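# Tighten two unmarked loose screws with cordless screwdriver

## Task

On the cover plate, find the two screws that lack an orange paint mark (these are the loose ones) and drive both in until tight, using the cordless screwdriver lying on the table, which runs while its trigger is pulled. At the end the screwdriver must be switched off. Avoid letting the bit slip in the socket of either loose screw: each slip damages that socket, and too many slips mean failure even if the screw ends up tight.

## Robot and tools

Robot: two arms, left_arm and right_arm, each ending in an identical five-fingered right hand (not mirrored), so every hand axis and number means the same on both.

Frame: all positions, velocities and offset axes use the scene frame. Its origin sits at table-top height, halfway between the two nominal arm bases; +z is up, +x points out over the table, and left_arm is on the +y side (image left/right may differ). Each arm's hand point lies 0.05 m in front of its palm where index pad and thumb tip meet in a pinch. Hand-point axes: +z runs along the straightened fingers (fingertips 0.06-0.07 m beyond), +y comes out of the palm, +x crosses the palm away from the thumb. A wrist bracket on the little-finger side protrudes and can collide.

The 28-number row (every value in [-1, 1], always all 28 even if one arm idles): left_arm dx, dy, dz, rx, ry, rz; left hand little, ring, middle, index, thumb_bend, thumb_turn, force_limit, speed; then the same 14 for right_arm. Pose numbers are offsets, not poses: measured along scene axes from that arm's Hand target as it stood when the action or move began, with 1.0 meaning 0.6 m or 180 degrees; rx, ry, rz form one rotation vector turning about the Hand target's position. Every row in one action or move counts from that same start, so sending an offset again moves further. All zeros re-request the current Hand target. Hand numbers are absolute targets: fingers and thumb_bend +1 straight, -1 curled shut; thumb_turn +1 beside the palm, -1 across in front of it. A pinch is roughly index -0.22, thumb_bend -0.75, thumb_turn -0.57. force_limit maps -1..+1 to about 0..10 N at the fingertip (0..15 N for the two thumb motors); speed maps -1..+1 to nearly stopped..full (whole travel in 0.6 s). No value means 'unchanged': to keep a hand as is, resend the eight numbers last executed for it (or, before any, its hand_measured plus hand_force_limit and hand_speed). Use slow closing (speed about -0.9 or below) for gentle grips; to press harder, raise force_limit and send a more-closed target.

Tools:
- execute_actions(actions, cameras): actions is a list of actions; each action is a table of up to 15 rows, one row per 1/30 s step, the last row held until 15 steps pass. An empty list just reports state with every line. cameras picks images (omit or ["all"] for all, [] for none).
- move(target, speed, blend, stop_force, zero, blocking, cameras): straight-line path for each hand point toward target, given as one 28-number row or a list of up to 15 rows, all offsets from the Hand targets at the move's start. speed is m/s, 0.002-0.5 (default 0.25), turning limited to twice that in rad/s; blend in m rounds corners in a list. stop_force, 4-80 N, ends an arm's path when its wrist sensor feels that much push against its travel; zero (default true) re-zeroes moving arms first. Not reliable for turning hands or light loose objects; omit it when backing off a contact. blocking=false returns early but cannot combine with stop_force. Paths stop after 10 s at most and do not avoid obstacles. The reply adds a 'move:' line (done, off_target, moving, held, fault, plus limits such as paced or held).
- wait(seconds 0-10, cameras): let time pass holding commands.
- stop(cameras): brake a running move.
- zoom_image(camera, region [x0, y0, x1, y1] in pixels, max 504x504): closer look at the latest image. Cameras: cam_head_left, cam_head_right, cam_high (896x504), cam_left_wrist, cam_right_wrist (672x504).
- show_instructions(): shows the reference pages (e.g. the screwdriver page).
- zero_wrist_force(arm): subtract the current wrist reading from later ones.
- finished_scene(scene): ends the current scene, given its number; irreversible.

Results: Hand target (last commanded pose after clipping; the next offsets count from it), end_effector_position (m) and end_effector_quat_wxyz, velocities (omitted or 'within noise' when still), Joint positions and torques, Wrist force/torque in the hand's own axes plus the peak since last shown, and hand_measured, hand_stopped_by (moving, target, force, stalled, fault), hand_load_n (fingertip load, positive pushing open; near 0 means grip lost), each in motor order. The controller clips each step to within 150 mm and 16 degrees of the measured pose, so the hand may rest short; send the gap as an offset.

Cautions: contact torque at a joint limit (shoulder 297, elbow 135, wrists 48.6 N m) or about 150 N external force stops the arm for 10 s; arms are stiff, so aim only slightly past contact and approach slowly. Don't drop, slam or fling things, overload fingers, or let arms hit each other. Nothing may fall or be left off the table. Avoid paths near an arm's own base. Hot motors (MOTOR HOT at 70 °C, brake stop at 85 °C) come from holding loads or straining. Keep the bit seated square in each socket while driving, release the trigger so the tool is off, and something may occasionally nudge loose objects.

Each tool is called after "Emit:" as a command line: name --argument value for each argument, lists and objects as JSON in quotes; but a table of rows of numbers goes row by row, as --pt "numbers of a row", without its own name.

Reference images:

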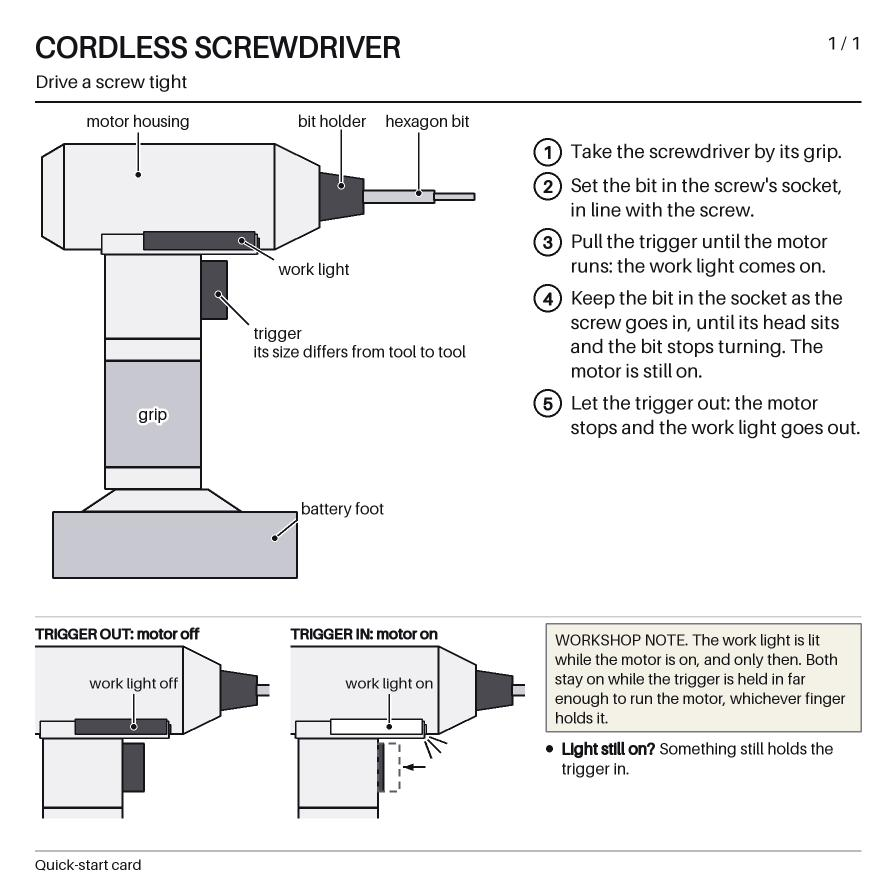

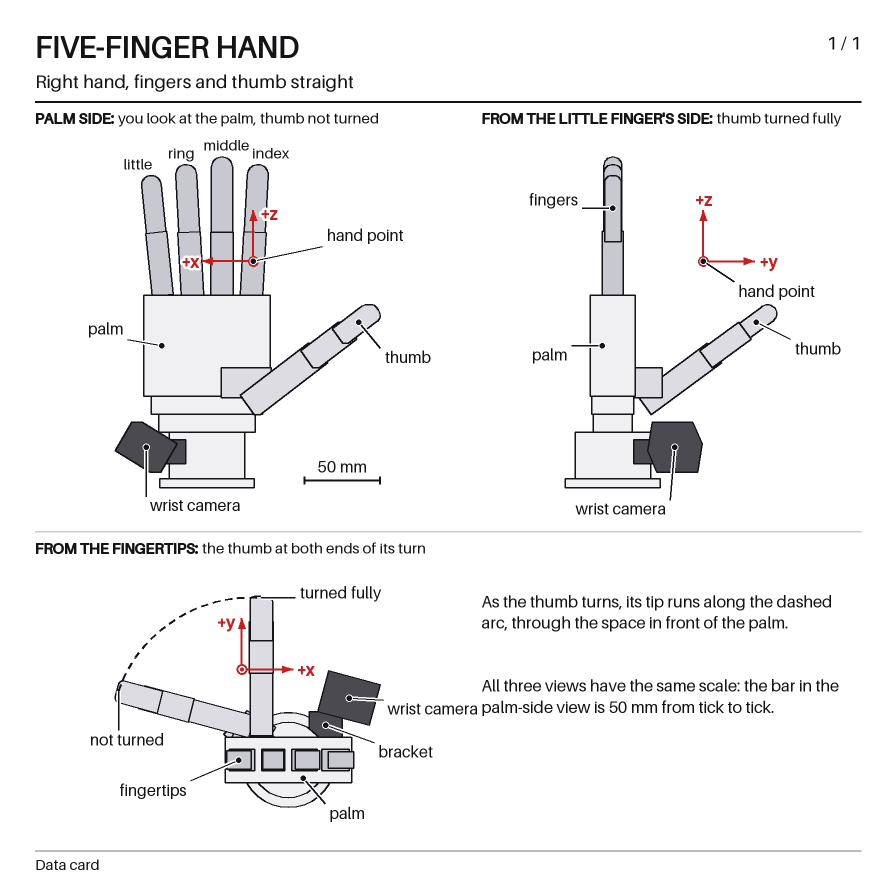

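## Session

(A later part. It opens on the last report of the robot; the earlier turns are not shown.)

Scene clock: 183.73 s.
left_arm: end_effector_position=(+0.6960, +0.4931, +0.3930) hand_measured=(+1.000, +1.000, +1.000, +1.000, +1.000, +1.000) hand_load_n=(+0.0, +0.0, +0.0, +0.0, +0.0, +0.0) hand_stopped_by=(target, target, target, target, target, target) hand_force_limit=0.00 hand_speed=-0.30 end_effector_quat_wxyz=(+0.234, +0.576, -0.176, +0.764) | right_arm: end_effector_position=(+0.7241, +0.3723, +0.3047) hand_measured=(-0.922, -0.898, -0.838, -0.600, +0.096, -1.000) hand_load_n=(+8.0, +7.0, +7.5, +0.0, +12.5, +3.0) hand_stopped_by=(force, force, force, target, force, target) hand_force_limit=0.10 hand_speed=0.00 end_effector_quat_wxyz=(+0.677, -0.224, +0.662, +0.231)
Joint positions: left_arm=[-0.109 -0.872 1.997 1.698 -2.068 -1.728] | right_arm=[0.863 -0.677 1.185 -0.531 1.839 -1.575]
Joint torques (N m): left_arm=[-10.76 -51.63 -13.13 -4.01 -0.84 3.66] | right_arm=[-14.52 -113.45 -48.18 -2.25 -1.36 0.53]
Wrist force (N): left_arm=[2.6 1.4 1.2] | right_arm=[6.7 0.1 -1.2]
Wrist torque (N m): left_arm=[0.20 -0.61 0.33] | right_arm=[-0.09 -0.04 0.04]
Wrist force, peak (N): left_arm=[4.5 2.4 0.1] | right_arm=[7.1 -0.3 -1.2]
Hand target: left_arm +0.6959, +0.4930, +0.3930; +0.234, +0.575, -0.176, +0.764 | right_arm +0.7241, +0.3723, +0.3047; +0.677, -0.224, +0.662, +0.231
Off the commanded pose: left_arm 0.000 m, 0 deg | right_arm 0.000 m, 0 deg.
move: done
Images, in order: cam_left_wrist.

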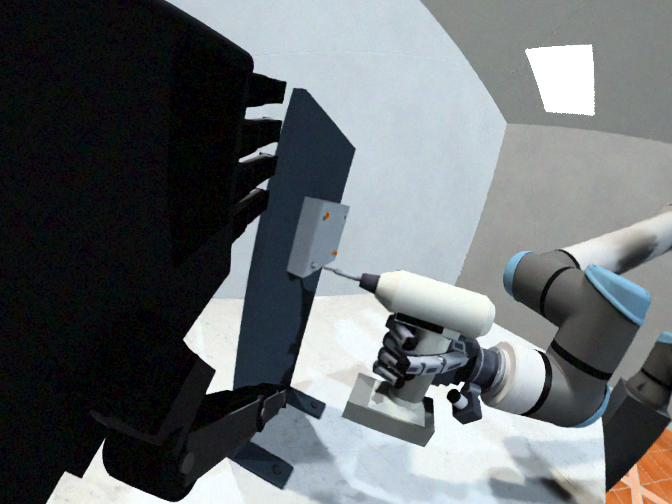

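Emit:
move --target '[0,0,0,0,0,0,1,1,1,1,1,1,0,-0.3,0,0,-0.0017,0,0,0,-0.98,-0.98,-0.98,-0.6,-0.98,-1,0.1,0]' --speed 0.02 --cameras '[]'

Emit:
move --target '[0,0,0,0,0,0,1,1,1,1,1,1,0,-0.3,0.0132,0.0102,0,0,0,0,-0.98,-0.98,-0.98,-0.6,-0.98,-1,0.1,0]' --speed 0.006 --stop_force 5 --cameras '["cam_left_wrist"]'

Emit:
zoom_image --camera "cam_left_wrist" --region '[305, 250, 329, 274]'

Emit:
zoom_image --camera "cam_left_wrist" --region '[300, 245, 360, 295]'

Scene clock: 184.70 s.
Wrist force, peak (N): left_arm=[2.7 1.7 0.6] | right_arm=[6.9 -0.3 -1.3]
Off the commanded pose: left_arm 0.000 m, 0 deg | right_arm 0.000 m, 0 deg.
move: done

Scene clock: 186.77 s.
left_arm: end_effector_position=(+0.6959, +0.4930, +0.3930) hand_measured=(+1.000, +1.000, +1.000, +1.000, +1.000, +1.000) hand_load_n=(+0.0, +0.0, +0.0, +0.0, +0.0, +0.0) hand_stopped_by=(target, target, target, target, target, target) hand_force_limit=0.00 hand_speed=-0.30 end_effector_quat_wxyz=(+0.234, +0.575, -0.176, +0.764) | right_arm: end_effector_position=(+0.7292, +0.3762, +0.3037) hand_measured=(-0.922, -0.898, -0.838, -0.600, +0.096, -1.000) hand_load_n=(+8.5, +7.0, +7.0, +0.0, +13.0, +2.5) hand_stopped_by=(force, force, force, target, force, target) hand_force_limit=0.10 hand_speed=0.00 end_effector_quat_wxyz=(+0.677, -0.224, +0.662, +0.231)
Joint positions: left_arm=[-0.109 -0.872 1.997 1.697 -2.068 -1.728] | right_arm=[0.861 -0.667 1.167 -0.523 1.838 -1.575]
Joint torques (N m): left_arm=[-12.95 -47.76 -15.13 -0.71 -1.36 3.96] | right_arm=[3.24 -131.72 -39.65 -6.61 1.41 2.13]
Wrist force (N): left_arm=[2.0 1.5 0.5] | right_arm=[6.8 -0.6 -2.3]
Wrist torque (N m): left_arm=[0.28 -0.49 0.30] | right_arm=[-0.15 -0.03 0.02]
Wrist force, peak (N): left_arm=[2.6 2.0 1.3] | right_arm=[8.3 -0.7 -10.5]
Hand target: left_arm +0.6959, +0.4930, +0.3930; +0.234, +0.575, -0.176, +0.764 | right_arm +0.7291, +0.3762, +0.3037; +0.677, -0.224, +0.662, +0.231 (not the last commanded pose)
Off the commanded pose: left_arm 0.000 m, 0 deg | right_arm 0.004 m, 0 deg.
move: contact (right_arm)
Images, in order: cam_left_wrist.

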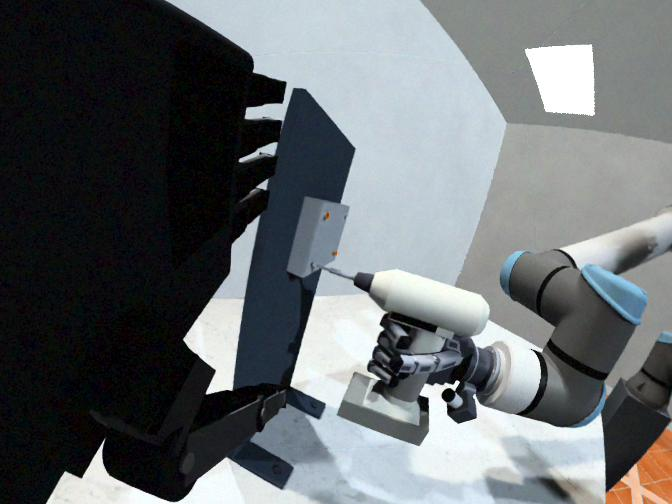

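Scaled by 21.000 from the camera's 672x504 image, which has a finer 960x720 frame.

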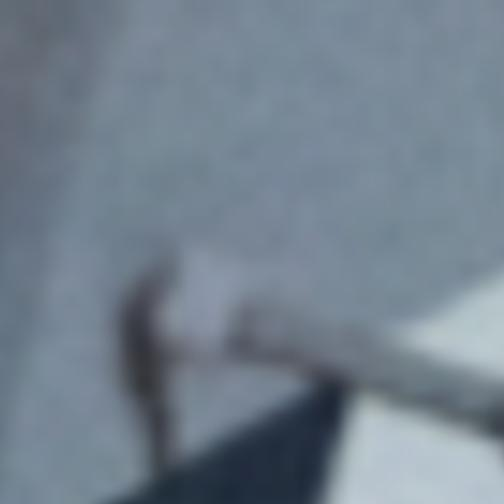

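Scaled by 8.400 from the camera's 672x504 image, which has a finer 960x720 frame.

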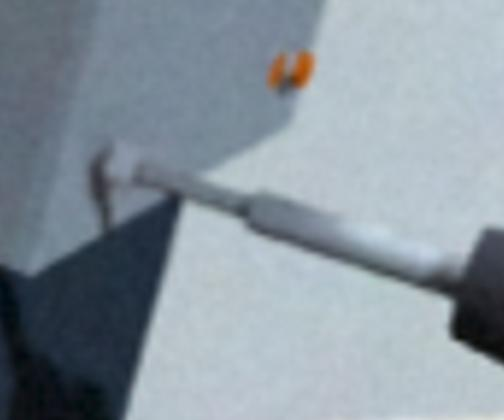

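Emit:
move --target '[0,0,0,0,0,0,1,1,1,1,1,1,0,-0.3,-0.0030,-0.0030,-0.0007,0,0,0,-0.98,-0.98,-0.98,-0.6,-0.98,-1,0.1,0]' --speed 0.015 --cameras '[]'

Emit:
move --target '[0,0,0,0,0,0,1,1,1,1,1,1,0,-0.3,0.0105,0.0082,0,0,0,0,-0.98,-0.98,-0.98,-0.6,-0.98,-1,0.1,0]' --speed 0.006 --stop_force 5 --cameras '["cam_left_wrist"]'

Emit:
zoom_image --camera "cam_left_wrist" --region '[305, 250, 329, 274]'

Scene clock: 187.80 s.
Wrist force, peak (N): left_arm=[3.0 1.6 0.8] | right_arm=[7.2 -0.1 -2.0]
Off the commanded pose: left_arm 0.000 m, 0 deg | right_arm 0.000 m, 0 deg.
move: done

Scene clock: 189.60 s.
left_arm: end_effector_position=(+0.6959, +0.4930, +0.3930) hand_measured=(+1.000, +1.000, +1.000, +1.000, +1.000, +1.000) hand_load_n=(+0.0, +0.0, +0.0, +0.0, +0.0, +0.0) hand_stopped_by=(target, target, target, target, target, target) hand_force_limit=0.00 hand_speed=-0.30 end_effector_quat_wxyz=(+0.234, +0.575, -0.176, +0.764) | right_arm: end_effector_position=(+0.7310, +0.3772, +0.3033) hand_measured=(-0.922, -0.898, -0.838, -0.600, +0.096, -1.000) hand_load_n=(+9.0, +7.0, +7.0, +0.0, +13.0, +2.5) hand_stopped_by=(force, force, force, target, force, target) hand_force_limit=0.10 hand_speed=0.00 end_effector_quat_wxyz=(+0.677, -0.224, +0.662, +0.231)
Joint positions: left_arm=[-0.109 -0.872 1.997 1.697 -2.068 -1.728] | right_arm=[0.861 -0.664 1.162 -0.521 1.837 -1.575]
Joint torques (N m): left_arm=[-12.44 -48.54 -17.95 1.79 -0.53 4.09] | right_arm=[7.47 -131.54 -39.22 -6.52 1.16 1.44]
Wrist force (N): left_arm=[2.5 1.8 1.2] | right_arm=[6.6 -1.5 -2.3]
Wrist torque (N m): left_arm=[0.27 -0.58 0.33] | right_arm=[-0.01 -0.13 0.07]
Wrist force, peak (N): left_arm=[2.7 2.0 0.7] | right_arm=[7.6 -2.2 -9.3]
Hand target: left_arm +0.6959, +0.4930, +0.3930; +0.234, +0.575, -0.176, +0.764 | right_arm +0.7310, +0.3772, +0.3033; +0.677, -0.224, +0.662, +0.231 (not the last commanded pose)
Off the commanded pose: left_arm 0.000 m, 0 deg | right_arm 0.003 m, 0 deg.
move: contact (right_arm)
Images, in order: cam_left_wrist.

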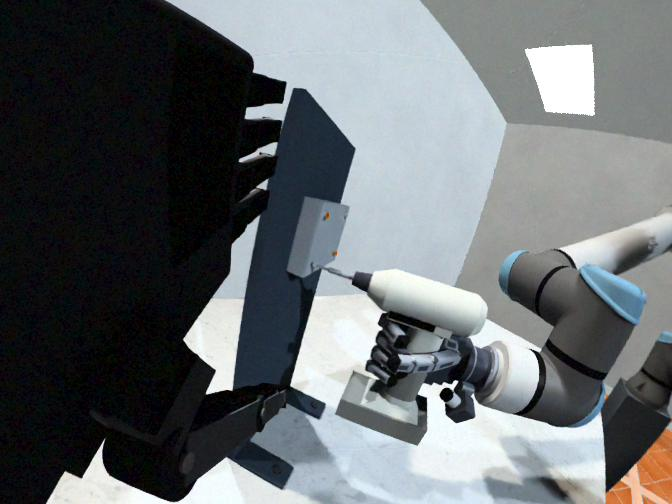

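Scaled by 21.000 from the camera's 672x504 image, which has a finer 960x720 frame.

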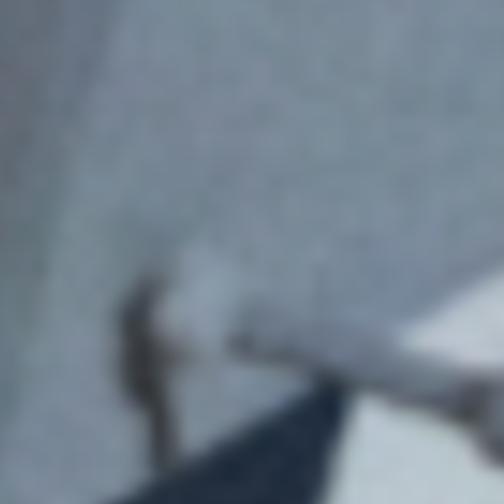

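Emit:
execute_actions --actions '[[[0,0,0,0,0,0,1,1,1,1,1,1,0,-0.3,0.0008,0.0002,0,0,0,0,-0.98,-0.98,-0.98,-0.7,-0.98,-1,0.1,0]],[[0,0,0,0,0,0,1,1,1,1,1,1,0,-0.3,0,0,0,0,0,0,-0.98,-0.98,-0.98,-0.9,-0.98,-1,0.1,0],[0,0,0,0,0,0,1,1,1,1,1,1,0,-0.3,0,0,0,0,0,0,-0.98,-0.98,-0.98,-0.9,-0.98,-1,0.1,0],[0,0,0,0,0,0,1,1,1,1,1,1,0,-0.3,0.00013,0.0001,0,0,0,0,-0.98,-0.98,-0.98,-0.9,-0.98,-1,0.1,0],[0,0,0,0,0,0,1,1,1,1,1,1,0,-0.3,0.00022,0.00017,0,0,0,0,-0.98,-0.98,-0.98,-0.9,-0.98,-1,0.1,0],[0,0,0,0,0,0,1,1,1,1,1,1,0,-0.3,0.00031,0.00024,0,0,0,0,-0.98,-0.98,-0.98,-0.9,-0.98,-1,0.1,0],[0,0,0,0,0,0,1,1,1,1,1,1,0,-0.3,0.0004,0.00031,0,0,0,0,-0.98,-0.98,-0.98,-0.9,-0.98,-1,0.1,0],[0,0,0,0,0,0,1,1,1,1,1,1,0,-0.3,0.00049,0.00038,0,0,0,0,-0.98,-0.98,-0.98,-0.9,-0.98,-1,0.1,0],[0,0,0,0,0,0,1,1,1,1,1,1,0,-0.3,0.00058,0.00045,0,0,0,0,-0.98,-0.98,-0.98,-0.9,-0.98,-1,0.1,0],[0,0,0,0,0,0,1,1,1,1,1,1,0,-0.3,0.00067,0.00052,0,0,0,0,-0.98,-0.98,-0.98,-0.65,-0.98,-1,0.1,0.2],[0,0,0,0,0,0,1,1,1,1,1,1,0,-0.3,0.00076,0.00059,0,0,0,0,-0.98,-0.98,-0.98,-0.65,-0.98,-1,0.1,0.2],[0,0,0,0,0,0,1,1,1,1,1,1,0,-0.3,0.00085,0.00066,0,0,0,0,-0.98,-0.98,-0.98,-0.65,-0.98,-1,0.1,0.2]]]' --cameras '["cam_left_wrist"]'

Emit:
zoom_image --camera "cam_left_wrist" --region '[300, 245, 360, 295]'

Scene clock: 191.27 s.
left_arm: end_effector_position=(+0.6959, +0.4930, +0.3930) hand_measured=(+1.000, +1.000, +1.000, +1.000, +1.000, +1.000) hand_load_n=(+0.0, +0.0, +0.0, +0.0, +0.0, +0.0) hand_stopped_by=(target, target, target, target, target, target) hand_force_limit=0.00 hand_speed=-0.30 end_effector_quat_wxyz=(+0.234, +0.575, -0.176, +0.764) | right_arm: end_effector_position=(+0.7320, +0.3777, +0.3033) hand_measured=(-0.922, -0.898, -0.838, -0.650, +0.096, -1.000) hand_load_n=(+9.0, +6.5, +6.5, +0.0, +13.5, +2.0) hand_stopped_by=(force, force, force, target, force, target) hand_force_limit=0.10 hand_speed=0.20 end_effector_quat_wxyz=(+0.677, -0.224, +0.662, +0.231)
Joint positions: left_arm=[-0.109 -0.872 1.997 1.697 -2.068 -1.728] | right_arm=[0.86 -0.663 1.159 -0.52 1.836 -1.575]
Joint torques (N m): left_arm=[-5.05 -50.54 -19.19 2.54 0.34 3.75] | right_arm=[-20.35 -122.62 -55.81 -5.29 -1.1 1.62]
Wrist force (N): left_arm=[2.3 1.6 0.8] | right_arm=[10.0 -0.9 -19.6]
Wrist torque (N m): left_arm=[0.27 -0.54 0.32] | right_arm=[0.55 -0.26 0.16]
Wrist force, peak (N): left_arm=[2.6 1.7 0.9] | right_arm=[10.1 -1.0 -19.7]
Hand target: left_arm +0.6959, +0.4930, +0.3930; +0.234, +0.575, -0.176, +0.764 | right_arm +0.7319, +0.3777, +0.3033; +0.677, -0.224, +0.662, +0.231
Off the commanded pose: left_arm 0.000 m, 0 deg | right_arm 0.000 m, 0 deg.
Images, in order: cam_left_wrist.

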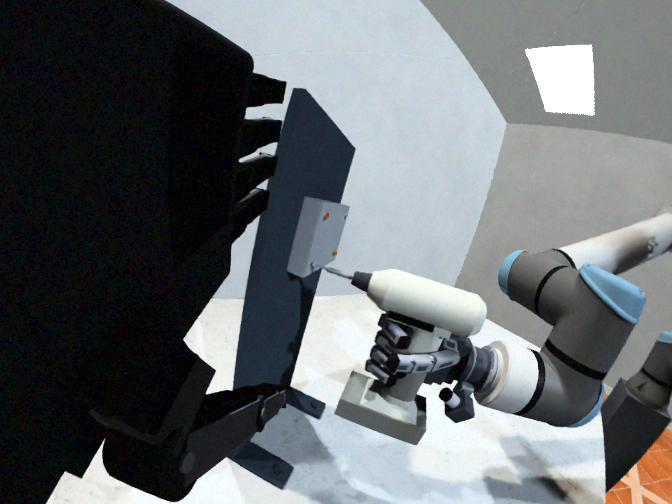

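Scaled by 8.400 from the camera's 672x504 image, which has a finer 960x720 frame.

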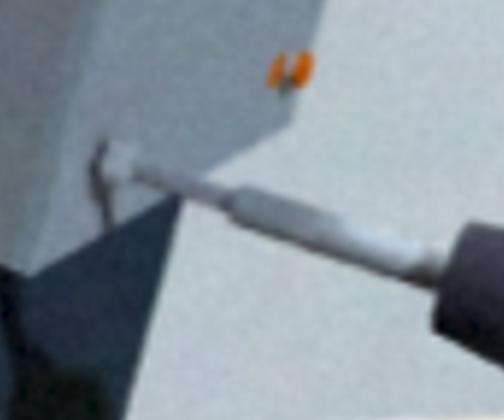

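Emit:
execute_actions --actions '[[[0,0,0,0,0,0,1,1,1,1,1,1,0,-0.3,0,0,0,0,0,0,-0.98,-0.98,-0.98,-0.9,-0.98,-1,0.1,0],[0,0,0,0,0,0,1,1,1,1,1,1,0,-0.3,0,0,0,0,0,0,-0.98,-0.98,-0.98,-0.9,-0.98,-1,0.1,0],[0,0,0,0,0,0,1,1,1,1,1,1,0,-0.3,0,0,0,0,0,0,-0.98,-0.98,-0.98,-0.9,-0.98,-1,0.1,0],[0,0,0,0,0,0,1,1,1,1,1,1,0,-0.3,0,0,0,0,0,0,-0.98,-0.98,-0.98,-0.9,-0.98,-1,0.1,0],[0,0,0,0,0,0,1,1,1,1,1,1,0,-0.3,0,0,0,0,0,0,-0.98,-0.98,-0.98,-0.9,-0.98,-1,0.1,0],[0,0,0,0,0,0,1,1,1,1,1,1,0,-0.3,0.00009,0.00007,0,0,0,0,-0.98,-0.98,-0.98,-0.9,-0.98,-1,0.1,0],[0,0,0,0,0,0,1,1,1,1,1,1,0,-0.3,0.00018,0.00014,0,0,0,0,-0.98,-0.98,-0.98,-0.9,-0.98,-1,0.1,0],[0,0,0,0,0,0,1,1,1,1,1,1,0,-0.3,0.00027,0.00021,0,0,0,0,-0.98,-0.98,-0.98,-0.9,-0.98,-1,0.1,0],[0,0,0,0,0,0,1,1,1,1,1,1,0,-0.3,0.00036,0.00028,0,0,0,0,-0.98,-0.98,-0.98,-0.9,-0.98,-1,0.1,0],[0,0,0,0,0,0,1,1,1,1,1,1,0,-0.3,0.00045,0.00035,0,0,0,0,-0.98,-0.98,-0.98,-0.9,-0.98,-1,0.1,0],[0,0,0,0,0,0,1,1,1,1,1,1,0,-0.3,0.00054,0.00042,0,0,0,0,-0.98,-0.98,-0.98,-0.9,-0.98,-1,0.1,0],[0,0,0,0,0,0,1,1,1,1,1,1,0,-0.3,0.00063,0.00049,0,0,0,0,-0.98,-0.98,-0.98,-0.9,-0.98,-1,0.1,0],[0,0,0,0,0,0,1,1,1,1,1,1,0,-0.3,0.00072,0.00056,0,0,0,0,-0.98,-0.98,-0.98,-0.9,-0.98,-1,0.1,0.2],[0,0,0,0,0,0,1,1,1,1,1,1,0,-0.3,0.00081,0.00063,0,0,0,0,-0.98,-0.98,-0.98,-0.65,-0.98,-1,0.1,0.2]]]' --cameras '["cam_left_wrist"]'

Emit:
zoom_image --camera "cam_left_wrist" --region '[300, 245, 360, 295]'

Scene clock: 192.43 s.
left_arm: end_effector_position=(+0.6959, +0.4930, +0.3930) hand_measured=(+1.000, +1.000, +1.000, +1.000, +1.000, +1.000) hand_load_n=(+0.0, +0.0, +0.0, +0.0, +0.0, +0.0) hand_stopped_by=(target, target, target, target, target, target) hand_force_limit=0.00 hand_speed=-0.30 end_effector_quat_wxyz=(+0.234, +0.575, -0.176, +0.764) | right_arm: end_effector_position=(+0.7325, +0.3781, +0.3034) hand_measured=(-0.922, -0.898, -0.838, -0.650, +0.096, -1.000) hand_load_n=(+8.5, +7.0, +6.5, +0.0, +13.5, +2.0) hand_stopped_by=(force, force, force, target, force, target) hand_force_limit=0.10 hand_speed=0.20 end_effector_quat_wxyz=(+0.677, -0.224, +0.662, +0.231)
Joint positions: left_arm=[-0.109 -0.872 1.997 1.697 -2.068 -1.728] | right_arm=[0.86 -0.662 1.157 -0.519 1.836 -1.575]
Joint torques (N m): left_arm=[-11.03 -51.14 -18.14 1.9 0.28 3.64] | right_arm=[-15.6 -114.91 -47.84 -3.04 -0.73 2.12]
Wrist force (N): left_arm=[2.4 1.7 0.9] | right_arm=[8.1 -0.6 -10.7]
Wrist torque (N m): left_arm=[0.27 -0.56 0.33] | right_arm=[0.20 -0.13 0.07]
Wrist force, peak (N): left_arm=[2.7 1.9 0.7] | right_arm=[10.3 -0.9 -20.1]
Hand target: left_arm +0.6959, +0.4930, +0.3930; +0.234, +0.575, -0.176, +0.764 | right_arm +0.7324, +0.3781, +0.3033; +0.677, -0.224, +0.662, +0.231
Off the commanded pose: left_arm 0.000 m, 0 deg | right_arm 0.000 m, 0 deg.
Images, in order: cam_left_wrist.

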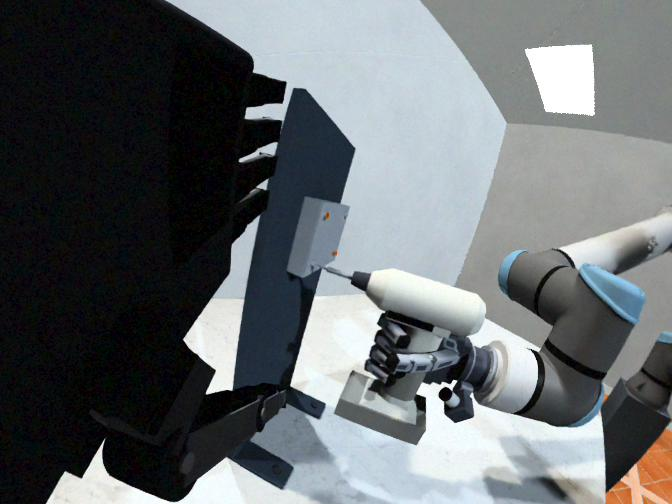

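Scaled by 8.400 from the camera's 672x504 image, which has a finer 960x720 frame.

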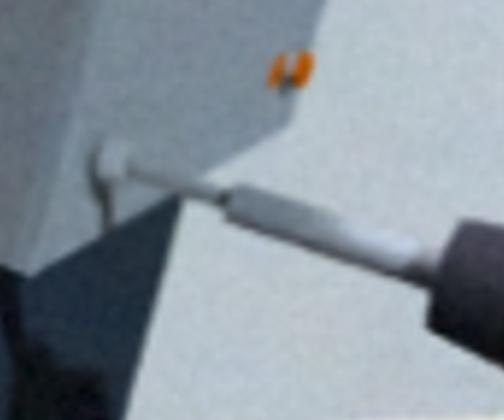

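Emit:
execute_actions --actions '[[[0,0,0,0,0,0,1,1,1,1,1,1,0,-0.3,0,0,0,0,0,0,-0.98,-0.98,-0.98,-0.9,-0.98,-1,0.1,0],[0,0,0,0,0,0,1,1,1,1,1,1,0,-0.3,0.00009,0.00007,0,0,0,0,-0.98,-0.98,-0.98,-0.9,-0.98,-1,0.1,0],[0,0,0,0,0,0,1,1,1,1,1,1,0,-0.3,0.00018,0.00014,0,0,0,0,-0.98,-0.98,-0.98,-0.9,-0.98,-1,0.1,0],[0,0,0,0,0,0,1,1,1,1,1,1,0,-0.3,0.00027,0.00021,0,0,0,0,-0.98,-0.98,-0.98,-0.9,-0.98,-1,0.1,0],[0,0,0,0,0,0,1,1,1,1,1,1,0,-0.3,0.00036,0.00028,0,0,0,0,-0.98,-0.98,-0.98,-0.9,-0.98,-1,0.1,0],[0,0,0,0,0,0,1,1,1,1,1,1,0,-0.3,0.00045,0.00035,0,0,0,0,-0.98,-0.98,-0.98,-0.9,-0.98,-1,0.1,0],[0,0,0,0,0,0,1,1,1,1,1,1,0,-0.3,0.00054,0.00042,0,0,0,0,-0.98,-0.98,-0.98,-0.9,-0.98,-1,0.1,0],[0,0,0,0,0,0,1,1,1,1,1,1,0,-0.3,0.00063,0.00049,0,0,0,0,-0.98,-0.98,-0.98,-0.9,-0.98,-1,0.1,0],[0,0,0,0,0,0,1,1,1,1,1,1,0,-0.3,0.00072,0.00056,0,0,0,0,-0.98,-0.98,-0.98,-0.9,-0.98,-1,0.1,0],[0,0,0,0,0,0,1,1,1,1,1,1,0,-0.3,0.00081,0.00063,0,0,0,0,-0.98,-0.98,-0.98,-0.9,-0.98,-1,0.1,0],[0,0,0,0,0,0,1,1,1,1,1,1,0,-0.3,0.0009,0.0007,0,0,0,0,-0.98,-0.98,-0.98,-0.9,-0.98,-1,0.1,0],[0,0,0,0,0,0,1,1,1,1,1,1,0,-0.3,0.00099,0.00077,0,0,0,0,-0.98,-0.98,-0.98,-0.9,-0.98,-1,0.1,0],[0,0,0,0,0,0,1,1,1,1,1,1,0,-0.3,0.00108,0.00084,0,0,0,0,-0.98,-0.98,-0.98,-0.9,-0.98,-1,0.1,0.2],[0,0,0,0,0,0,1,1,1,1,1,1,0,-0.3,0.00117,0.00091,0,0,0,0,-0.98,-0.98,-0.98,-0.65,-0.98,-1,0.1,0.2]]]' --cameras '["cam_left_wrist"]'

Emit:
zoom_image --camera "cam_left_wrist" --region '[300, 245, 360, 295]'

Scene clock: 193.57 s.
left_arm: end_effector_position=(+0.6959, +0.4930, +0.3930) hand_measured=(+1.000, +1.000, +1.000, +1.000, +1.000, +1.000) hand_load_n=(+0.0, +0.0, +0.0, +0.0, +0.0, +0.0) hand_stopped_by=(target, target, target, target, target, target) hand_force_limit=0.00 hand_speed=-0.30 end_effector_quat_wxyz=(+0.234, +0.575, -0.176, +0.764) | right_arm: end_effector_position=(+0.7332, +0.3787, +0.3033) hand_measured=(-0.922, -0.898, -0.838, -0.650, +0.096, -1.000) hand_load_n=(+8.5, +6.5, +7.0, +0.0, +13.0, +2.0) hand_stopped_by=(force, force, force, target, force, target) hand_force_limit=0.10 hand_speed=0.20 end_effector_quat_wxyz=(+0.677, -0.224, +0.662, +0.231)
Joint positions: left_arm=[-0.109 -0.872 1.997 1.697 -2.068 -1.728] | right_arm=[0.86 -0.661 1.155 -0.518 1.836 -1.575]
Joint torques (N m): left_arm=[-7.17 -50.08 -19.76 1.74 1.12 3.51] | right_arm=[-16.31 -118.92 -48.27 -3.47 -0.97 2.06]
Wrist force (N): left_arm=[2.4 1.6 1.1] | right_arm=[7.6 -0.6 -9.0]
Wrist torque (N m): left_arm=[0.24 -0.57 0.32] | right_arm=[0.13 -0.16 0.06]
Wrist force, peak (N): left_arm=[2.7 1.6 0.9] | right_arm=[8.6 -0.7 -11.0]
Hand target: left_arm +0.6959, +0.4930, +0.3930; +0.234, +0.575, -0.176, +0.764 | right_arm +0.7331, +0.3787, +0.3033; +0.677, -0.224, +0.662, +0.231
Off the commanded pose: left_arm 0.000 m, 0 deg | right_arm 0.000 m, 0 deg.
Images, in order: cam_left_wrist.

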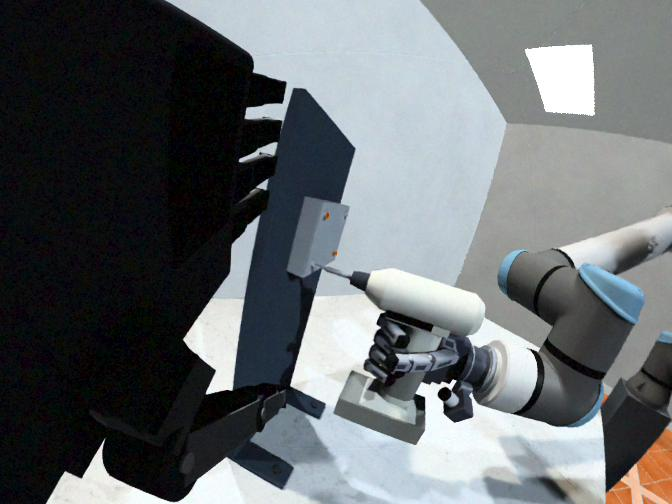

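Scaled by 8.400 from the camera's 672x504 image, which has a finer 960x720 frame.

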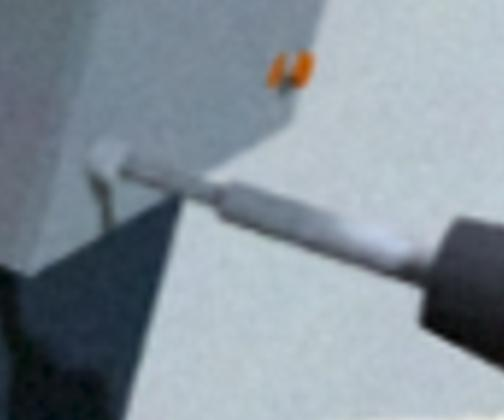

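Emit:
execute_actions --actions '[[[0,0,0,0,0,0,1,1,1,1,1,1,0,-0.3,0,0,0,0,0,0,-0.98,-0.98,-0.98,-0.9,-0.98,-1,0.1,0],[0,0,0,0,0,0,1,1,1,1,1,1,0,-0.3,0.00009,0.00007,0,0,0,0,-0.98,-0.98,-0.98,-0.9,-0.98,-1,0.1,0],[0,0,0,0,0,0,1,1,1,1,1,1,0,-0.3,0.00018,0.00014,0,0,0,0,-0.98,-0.98,-0.98,-0.9,-0.98,-1,0.1,0],[0,0,0,0,0,0,1,1,1,1,1,1,0,-0.3,0.00027,0.00021,0,0,0,0,-0.98,-0.98,-0.98,-0.9,-0.98,-1,0.1,0],[0,0,0,0,0,0,1,1,1,1,1,1,0,-0.3,0.00036,0.00028,0,0,0,0,-0.98,-0.98,-0.98,-0.9,-0.98,-1,0.1,0],[0,0,0,0,0,0,1,1,1,1,1,1,0,-0.3,0.00045,0.00035,0,0,0,0,-0.98,-0.98,-0.98,-0.9,-0.98,-1,0.1,0],[0,0,0,0,0,0,1,1,1,1,1,1,0,-0.3,0.00054,0.00042,0,0,0,0,-0.98,-0.98,-0.98,-0.9,-0.98,-1,0.1,0],[0,0,0,0,0,0,1,1,1,1,1,1,0,-0.3,0.00063,0.00049,0,0,0,0,-0.98,-0.98,-0.98,-0.9,-0.98,-1,0.1,0],[0,0,0,0,0,0,1,1,1,1,1,1,0,-0.3,0.00072,0.00056,0,0,0,0,-0.98,-0.98,-0.98,-0.9,-0.98,-1,0.1,0],[0,0,0,0,0,0,1,1,1,1,1,1,0,-0.3,0.00081,0.00063,0,0,0,0,-0.98,-0.98,-0.98,-0.9,-0.98,-1,0.1,0],[0,0,0,0,0,0,1,1,1,1,1,1,0,-0.3,0.0009,0.0007,0,0,0,0,-0.98,-0.98,-0.98,-0.9,-0.98,-1,0.1,0],[0,0,0,0,0,0,1,1,1,1,1,1,0,-0.3,0.00099,0.00077,0,0,0,0,-0.98,-0.98,-0.98,-0.9,-0.98,-1,0.1,0],[0,0,0,0,0,0,1,1,1,1,1,1,0,-0.3,0.00108,0.00084,0,0,0,0,-0.98,-0.98,-0.98,-0.9,-0.98,-1,0.1,0.2],[0,0,0,0,0,0,1,1,1,1,1,1,0,-0.3,0.00117,0.00091,0,0,0,0,-0.98,-0.98,-0.98,-0.65,-0.98,-1,0.1,0.2]]]' --cameras '["cam_left_wrist"]'

Emit:
zoom_image --camera "cam_left_wrist" --region '[300, 245, 360, 295]'

Scene clock: 194.80 s.
left_arm: end_effector_position=(+0.6959, +0.4930, +0.3930) hand_measured=(+1.000, +1.000, +1.000, +1.000, +1.000, +1.000) hand_load_n=(+0.0, +0.0, +0.0, +0.0, +0.0, +0.0) hand_stopped_by=(target, target, target, target, target, target) hand_force_limit=0.00 hand_speed=-0.30 end_effector_quat_wxyz=(+0.234, +0.575, -0.176, +0.764) | right_arm: end_effector_position=(+0.7338, +0.3792, +0.3032) hand_measured=(-0.922, -0.898, -0.838, -0.650, +0.096, -1.000) hand_load_n=(+8.5, +6.0, +6.0, +0.0, +14.5, +1.0) hand_stopped_by=(force, force, force, target, force, target) hand_force_limit=0.10 hand_speed=0.20 end_effector_quat_wxyz=(+0.677, -0.224, +0.662, +0.231)
Joint positions: left_arm=[-0.109 -0.872 1.997 1.697 -2.068 -1.728] | right_arm=[0.86 -0.659 1.152 -0.516 1.836 -1.575]
Joint torques (N m): left_arm=[-7.46 -51.81 -21.75 2.01 1.14 3.82] | right_arm=[-25.89 -131.5 -59.4 -9.03 1.4 2.16]
Wrist force (N): left_arm=[2.4 1.4 0.8] | right_arm=[13.3 0.5 -26.2]
Wrist torque (N m): left_arm=[0.23 -0.56 0.31] | right_arm=[0.62 -0.24 0.22]
Wrist force, peak (N): left_arm=[2.8 2.0 1.0] | right_arm=[13.7 1.1 -32.0]
Hand target: left_arm +0.6959, +0.4930, +0.3930; +0.234, +0.575, -0.176, +0.764 | right_arm +0.7338, +0.3792, +0.3033; +0.677, -0.224, +0.662, +0.231
Off the commanded pose: left_arm 0.000 m, 0 deg | right_arm 0.000 m, 0 deg.
Images, in order: cam_left_wrist.

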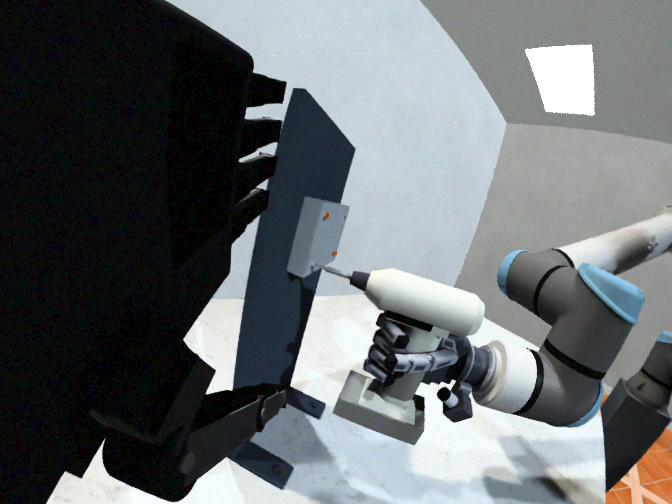

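Scaled by 8.400 from the camera's 672x504 image, which has a finer 960x720 frame.

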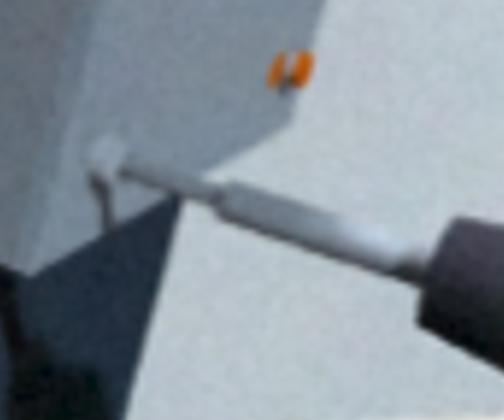

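Emit:
execute_actions --actions '[[[0,0,0,0,0,0,1,1,1,1,1,1,0,-0.3,0,0,0,0,0,0,-0.98,-0.98,-0.98,-0.9,-0.98,-1,0.1,0]]]' --cameras '["cam_left_wrist"]'

Emit:
zoom_image --camera "cam_left_wrist" --region '[300, 245, 420, 345]'

Scene clock: 195.60 s.
left_arm: end_effector_position=(+0.6959, +0.4930, +0.3930) hand_measured=(+1.000, +1.000, +1.000, +1.000, +1.000, +1.000) hand_load_n=(+0.0, +0.0, +0.0, +0.0, +0.0, +0.0) hand_stopped_by=(target, target, target, target, target, target) hand_force_limit=0.00 hand_speed=-0.30 end_effector_quat_wxyz=(+0.234, +0.575, -0.176, +0.764) | right_arm: end_effector_position=(+0.7338, +0.3792, +0.3032) hand_measured=(-0.922, -0.898, -0.838, -0.810, +0.096, -1.000) hand_load_n=(+7.5, +5.0, +5.5, +5.5, +15.5, +1.0) hand_stopped_by=(force, force, force, force, force, target) hand_force_limit=0.10 hand_speed=0.00 end_effector_quat_wxyz=(+0.677, -0.224, +0.662, +0.231)
Joint positions: left_arm=[-0.109 -0.872 1.997 1.697 -2.068 -1.728] | right_arm=[0.86 -0.659 1.153 -0.516 1.836 -1.575]
Joint torques (N m): left_arm=[-11.91 -52.71 -21.18 2.19 0.97 3.3] | right_arm=[-26.02 -141.32 -62.4 -12.41 3.26 2.22]
Wrist force (N): left_arm=[2.7 1.6 0.8] | right_arm=[17.9 2.2 -40.7]
Wrist torque (N m): left_arm=[0.25 -0.61 0.34] | right_arm=[0.90 -0.33 -0.54]
Wrist force, peak (N): left_arm=[2.5 1.7 1.1] | right_arm=[17.8 2.9 -41.5]
Hand target: left_arm +0.6959, +0.4930, +0.3930; +0.234, +0.575, -0.176, +0.764 | right_arm +0.7338, +0.3792, +0.3033; +0.677, -0.224, +0.662, +0.231
Off the commanded pose: left_arm 0.000 m, 0 deg | right_arm 0.000 m, 0 deg.
Images, in order: cam_left_wrist.

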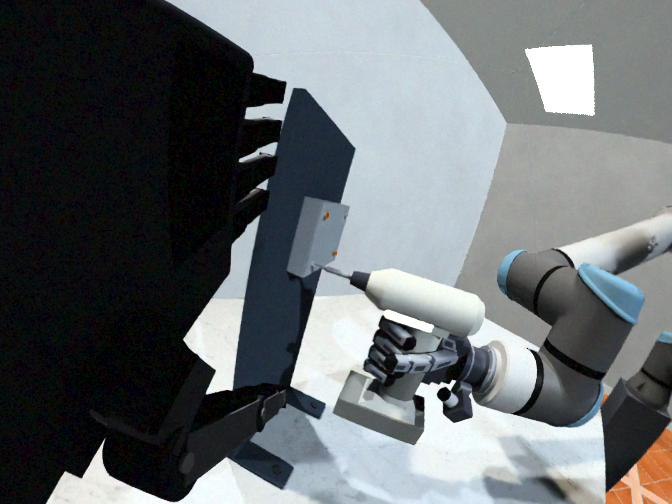

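Scaled by 4.200 from the camera's 672x504 image, which has a finer 960x720 frame.

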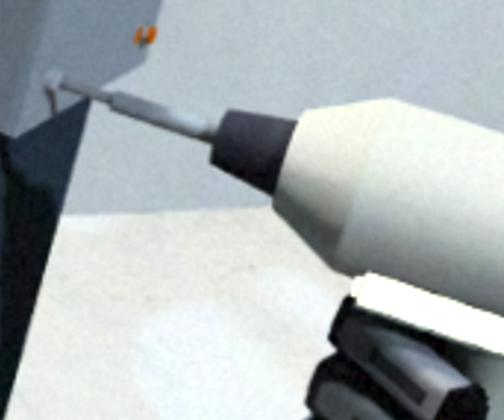

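Emit:
wait --seconds 0.4 --cameras '["cam_left_wrist"]'

Emit:
move --target '[0,0,0,0,0,0,1,1,1,1,1,1,0,-0.3,0,0,0,0,0,0,-0.98,-0.98,-0.98,-0.6,-0.98,-1,0.1,0]' --cameras '[]'

Emit:
move --target '[0,0,0,0,0,0,1,1,1,1,1,1,0,-0.3,-0.0527,-0.0409,0,0,0,0,-0.98,-0.98,-0.98,-0.6,-0.98,-1,0.1,0]' --speed 0.03 --cameras '["cam_left_wrist","cam_high"]'

Emit:
zoom_image --camera "cam_left_wrist" --region '[280, 190, 400, 290]'

Emit:
zoom_image --camera "cam_left_wrist" --region '[305, 250, 329, 274]'

Scene clock: 196.17 s.
Wrist force, peak (N): left_arm=[2.6 2.0 0.8] | right_arm=[18.4 2.9 -44.0]
Off the commanded pose: left_arm 0.000 m, 0 deg | right_arm 0.000 m, 0 deg.
wait: 0.40 s; at rest from the start
Images, in order: cam_left_wrist.

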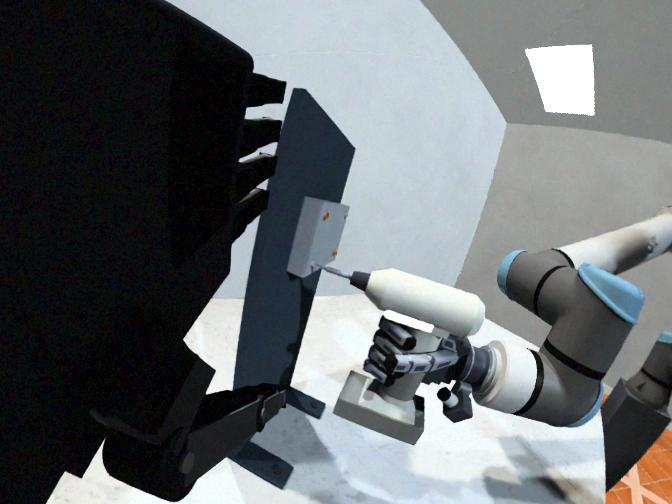

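Scene clock: 196.87 s.
Wrist force, peak (N): left_arm=[2.8 1.7 0.8] | right_arm=[18.0 2.5 -42.7]
Off the commanded pose: left_arm 0.000 m, 0 deg | right_arm 0.000 m, 0 deg.
move: done

Scene clock: 198.50 s.
left_arm: end_effector_position=(+0.6959, +0.4930, +0.3930) hand_measured=(+1.000, +1.000, +1.000, +1.000, +1.000, +1.000) hand_load_n=(+0.0, +0.0, +0.0, +0.0, +0.0, +0.0) hand_stopped_by=(target, target, target, target, target, target) hand_force_limit=0.00 hand_speed=-0.30 end_effector_quat_wxyz=(+0.234, +0.575, -0.176, +0.764) | right_arm: end_effector_position=(+0.7021, +0.3547, +0.3034) hand_measured=(-0.922, -0.898, -0.838, -0.600, +0.096, -1.000) hand_load_n=(+8.0, +7.0, +7.5, +0.0, +12.5, +3.0) hand_stopped_by=(force, force, force, target, force, target) hand_force_limit=0.10 hand_speed=0.00 end_effector_quat_wxyz=(+0.677, -0.224, +0.662, +0.231)
Joint positions: left_arm=[-0.109 -0.872 1.997 1.697 -2.068 -1.728] | right_arm=[0.87 -0.715 1.262 -0.57 1.847 -1.575]
Joint torques (N m): left_arm=[-6.23 -50.52 -24.71 1.59 0.71 3.8] | right_arm=[0.76 -109.24 -50.2 -1.73 0.16 -1.99]
Wrist force (N): left_arm=[2.4 1.7 0.7] | right_arm=[6.7 -0.1 -2.0]
Wrist torque (N m): left_arm=[0.29 -0.56 0.33] | right_arm=[-0.06 -0.02 0.03]
Wrist force, peak (N): left_arm=[3.0 1.5 0.7] | right_arm=[14.0 0.5 -25.8]
Hand target: left_arm +0.6959, +0.4930, +0.3930; +0.234, +0.575, -0.176, +0.764 | right_arm +0.7022, +0.3547, +0.3033; +0.677, -0.224, +0.662, +0.231
Off the commanded pose: left_arm 0.000 m, 0 deg | right_arm 0.000 m, 0 deg.
move: done
Images, in order: cam_high, cam_left_wrist.

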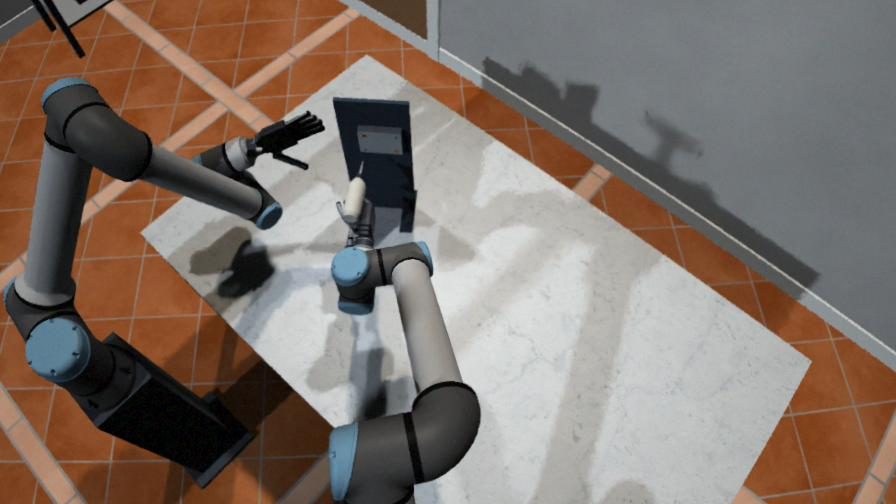

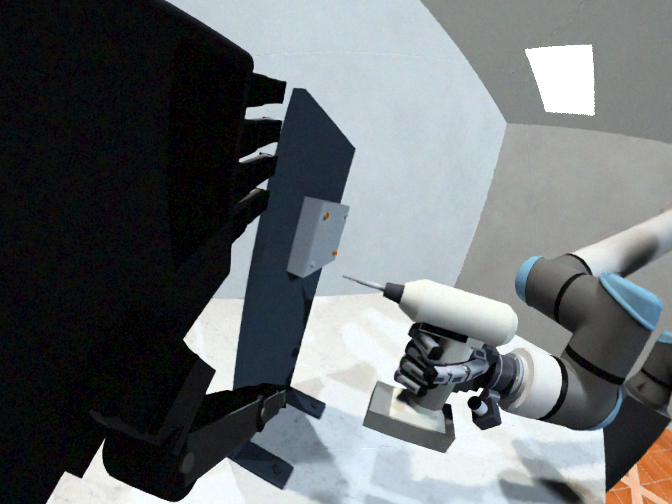

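Scaled by 4.200 from the camera's 672x504 image, which has a finer 960x720 frame.

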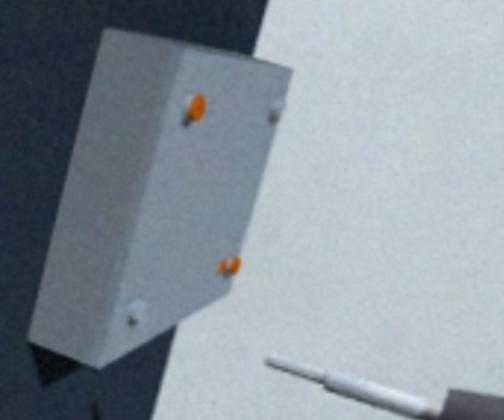

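Scaled by 21.000 from the camera's 672x504 image, which has a finer 960x720 frame.

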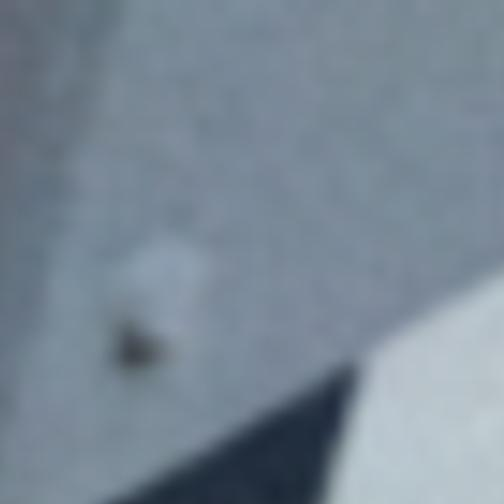

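Emit:
move --pt "0 0 0 0 0 0 1 1 1 1 1 1 0 -0.3 -0.1185 -0.092 0 0 0 0 -0.98 -0.98 -0.98 -0.6 -0.98 -1 0.1 0" --pt "0 0 0 0 0 0 1 1 1 1 1 1 0 -0.3 -0.1185 -0.092 -0.262 0 0 0 -0.98 -0.98 -0.98 -0.6 -0.98 -1 0.1 0" --speed 0.12 --blend 0.03

Emit:
zoom_image --camera "cam_left_wrist" --region '[300, 300, 560, 500]'

Emit:
zoom_image --camera "cam_head_left" --region '[270, 80, 430, 300]'

Scene clock: 201.63 s.
left_arm: end_effector_position=(+0.6959, +0.4930, +0.3930) hand_measured=(+1.000, +1.000, +1.000, +1.000, +1.000, +1.000) hand_load_n=(+0.0, +0.0, +0.0, +0.0, +0.0, +0.0) hand_stopped_by=(target, target, target, target, target, target) hand_force_limit=0.00 hand_speed=-0.30 end_effector_quat_wxyz=(+0.234, +0.575, -0.176, +0.764) | right_arm: end_effector_position=(+0.6312, +0.2995, +0.1463) hand_measured=(-0.922, -0.898, -0.838, -0.600, +0.096, -1.000) hand_load_n=(+8.0, +7.0, +7.5, +0.0, +12.5, +3.0) hand_stopped_by=(force, force, force, target, force, target) hand_force_limit=0.10 hand_speed=0.00 end_effector_quat_wxyz=(+0.677, -0.224, +0.662, +0.231)
Joint positions: left_arm=[-0.109 -0.872 1.997 1.697 -2.068 -1.728] | right_arm=[0.898 -0.653 1.49 -0.861 1.874 -1.576]
Joint torques (N m): left_arm=[-8.24 -53.94 -25.9 1.15 0.57 2.91] | right_arm=[-11.79 -121.13 -33.13 -1.59 -0.92 -0.2]
Wrist force (N): left_arm=[2.2 1.4 1.1] | right_arm=[6.2 -0.2 -1.7]
Wrist torque (N m): left_arm=[0.22 -0.54 0.30] | right_arm=[-0.10 0.02 -0.01]
Wrist force, peak (N): left_arm=[2.7 2.0 0.8] | right_arm=[9.1 0.3 -2.2]
Hand target: left_arm +0.6959, +0.4930, +0.3930; +0.234, +0.575, -0.176, +0.764 | right_arm +0.6311, +0.2995, +0.1461; +0.677, -0.224, +0.662, +0.231
Off the commanded pose: left_arm 0.000 m, 0 deg | right_arm 0.000 m, 0 deg.
move: done; blend cut to 0 m at target 1

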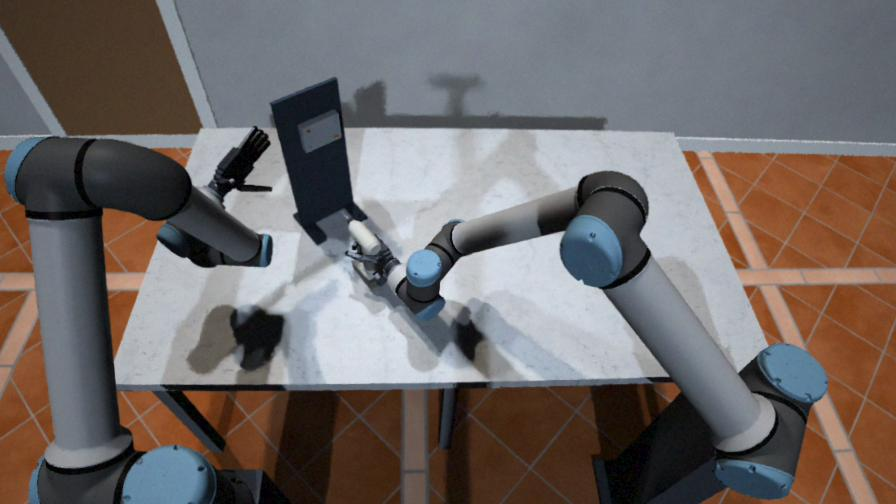

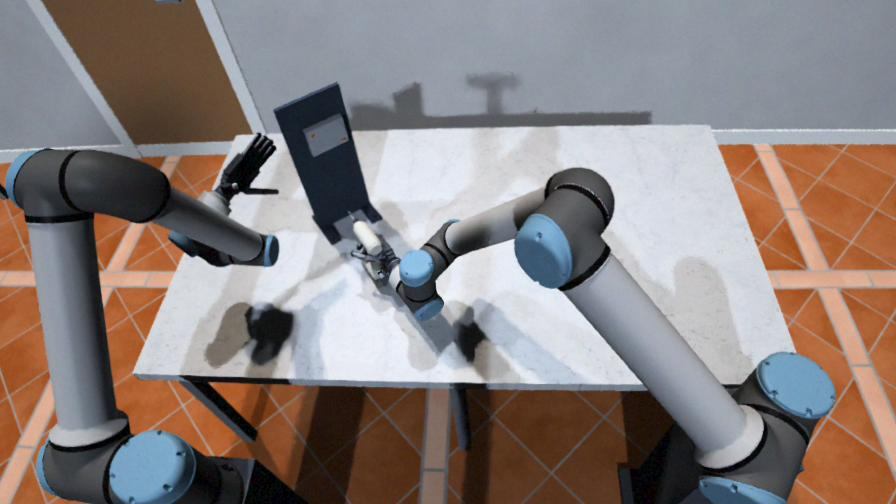

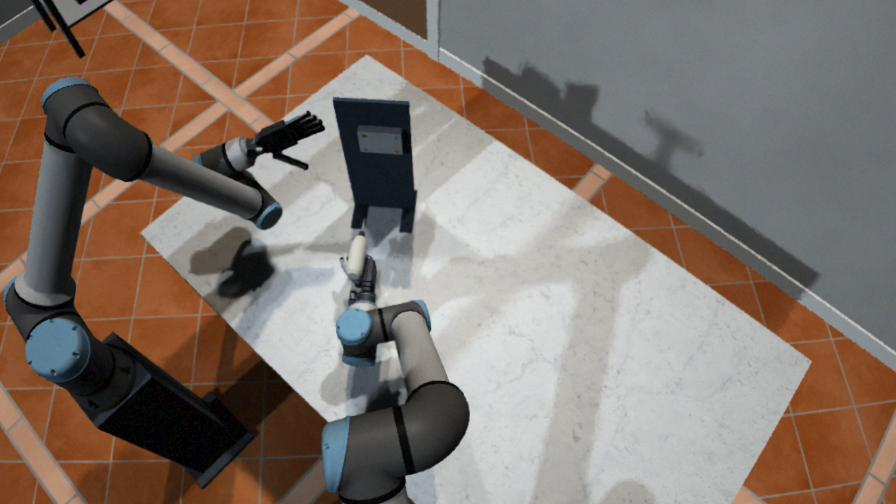

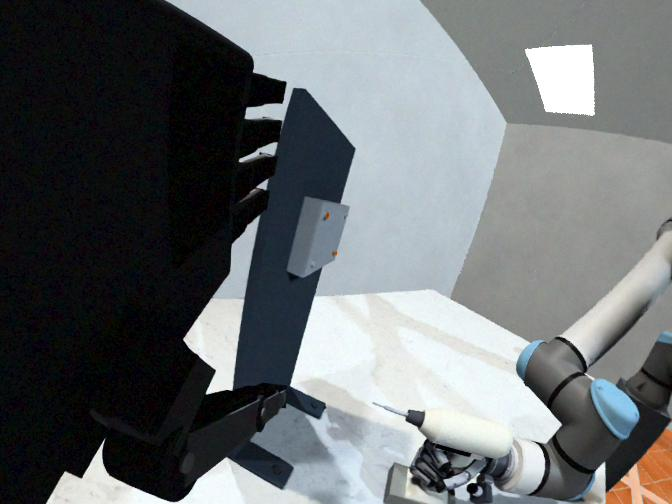

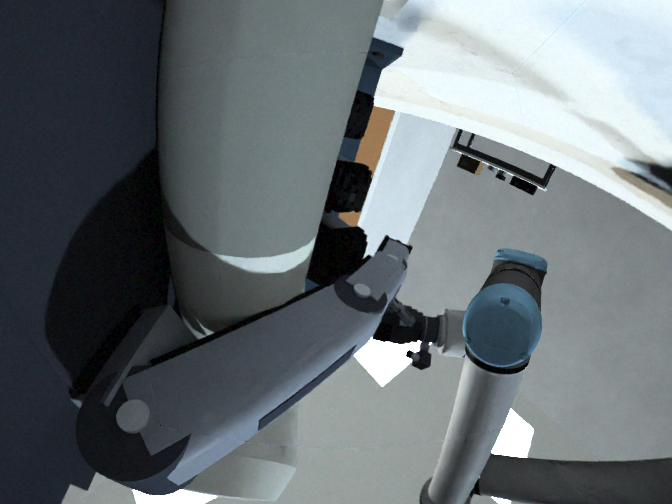

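Scaled by 1.938 from the camera's 672x504 image, which has a finer 960x720 frame.

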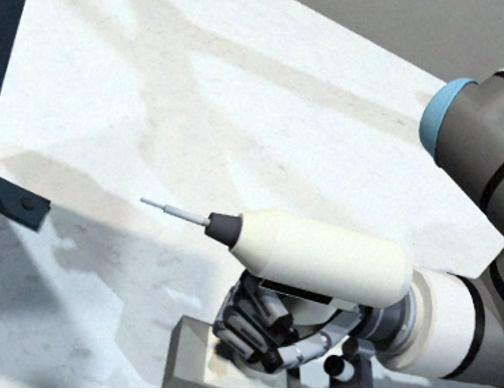

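Scaled by 2.291.

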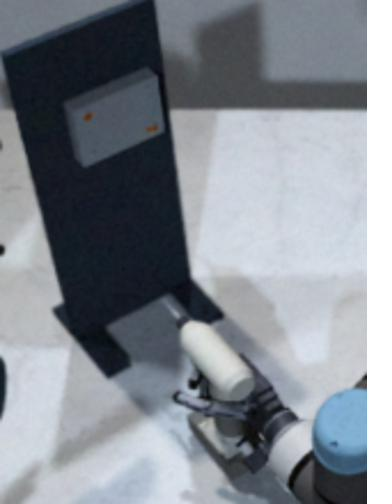

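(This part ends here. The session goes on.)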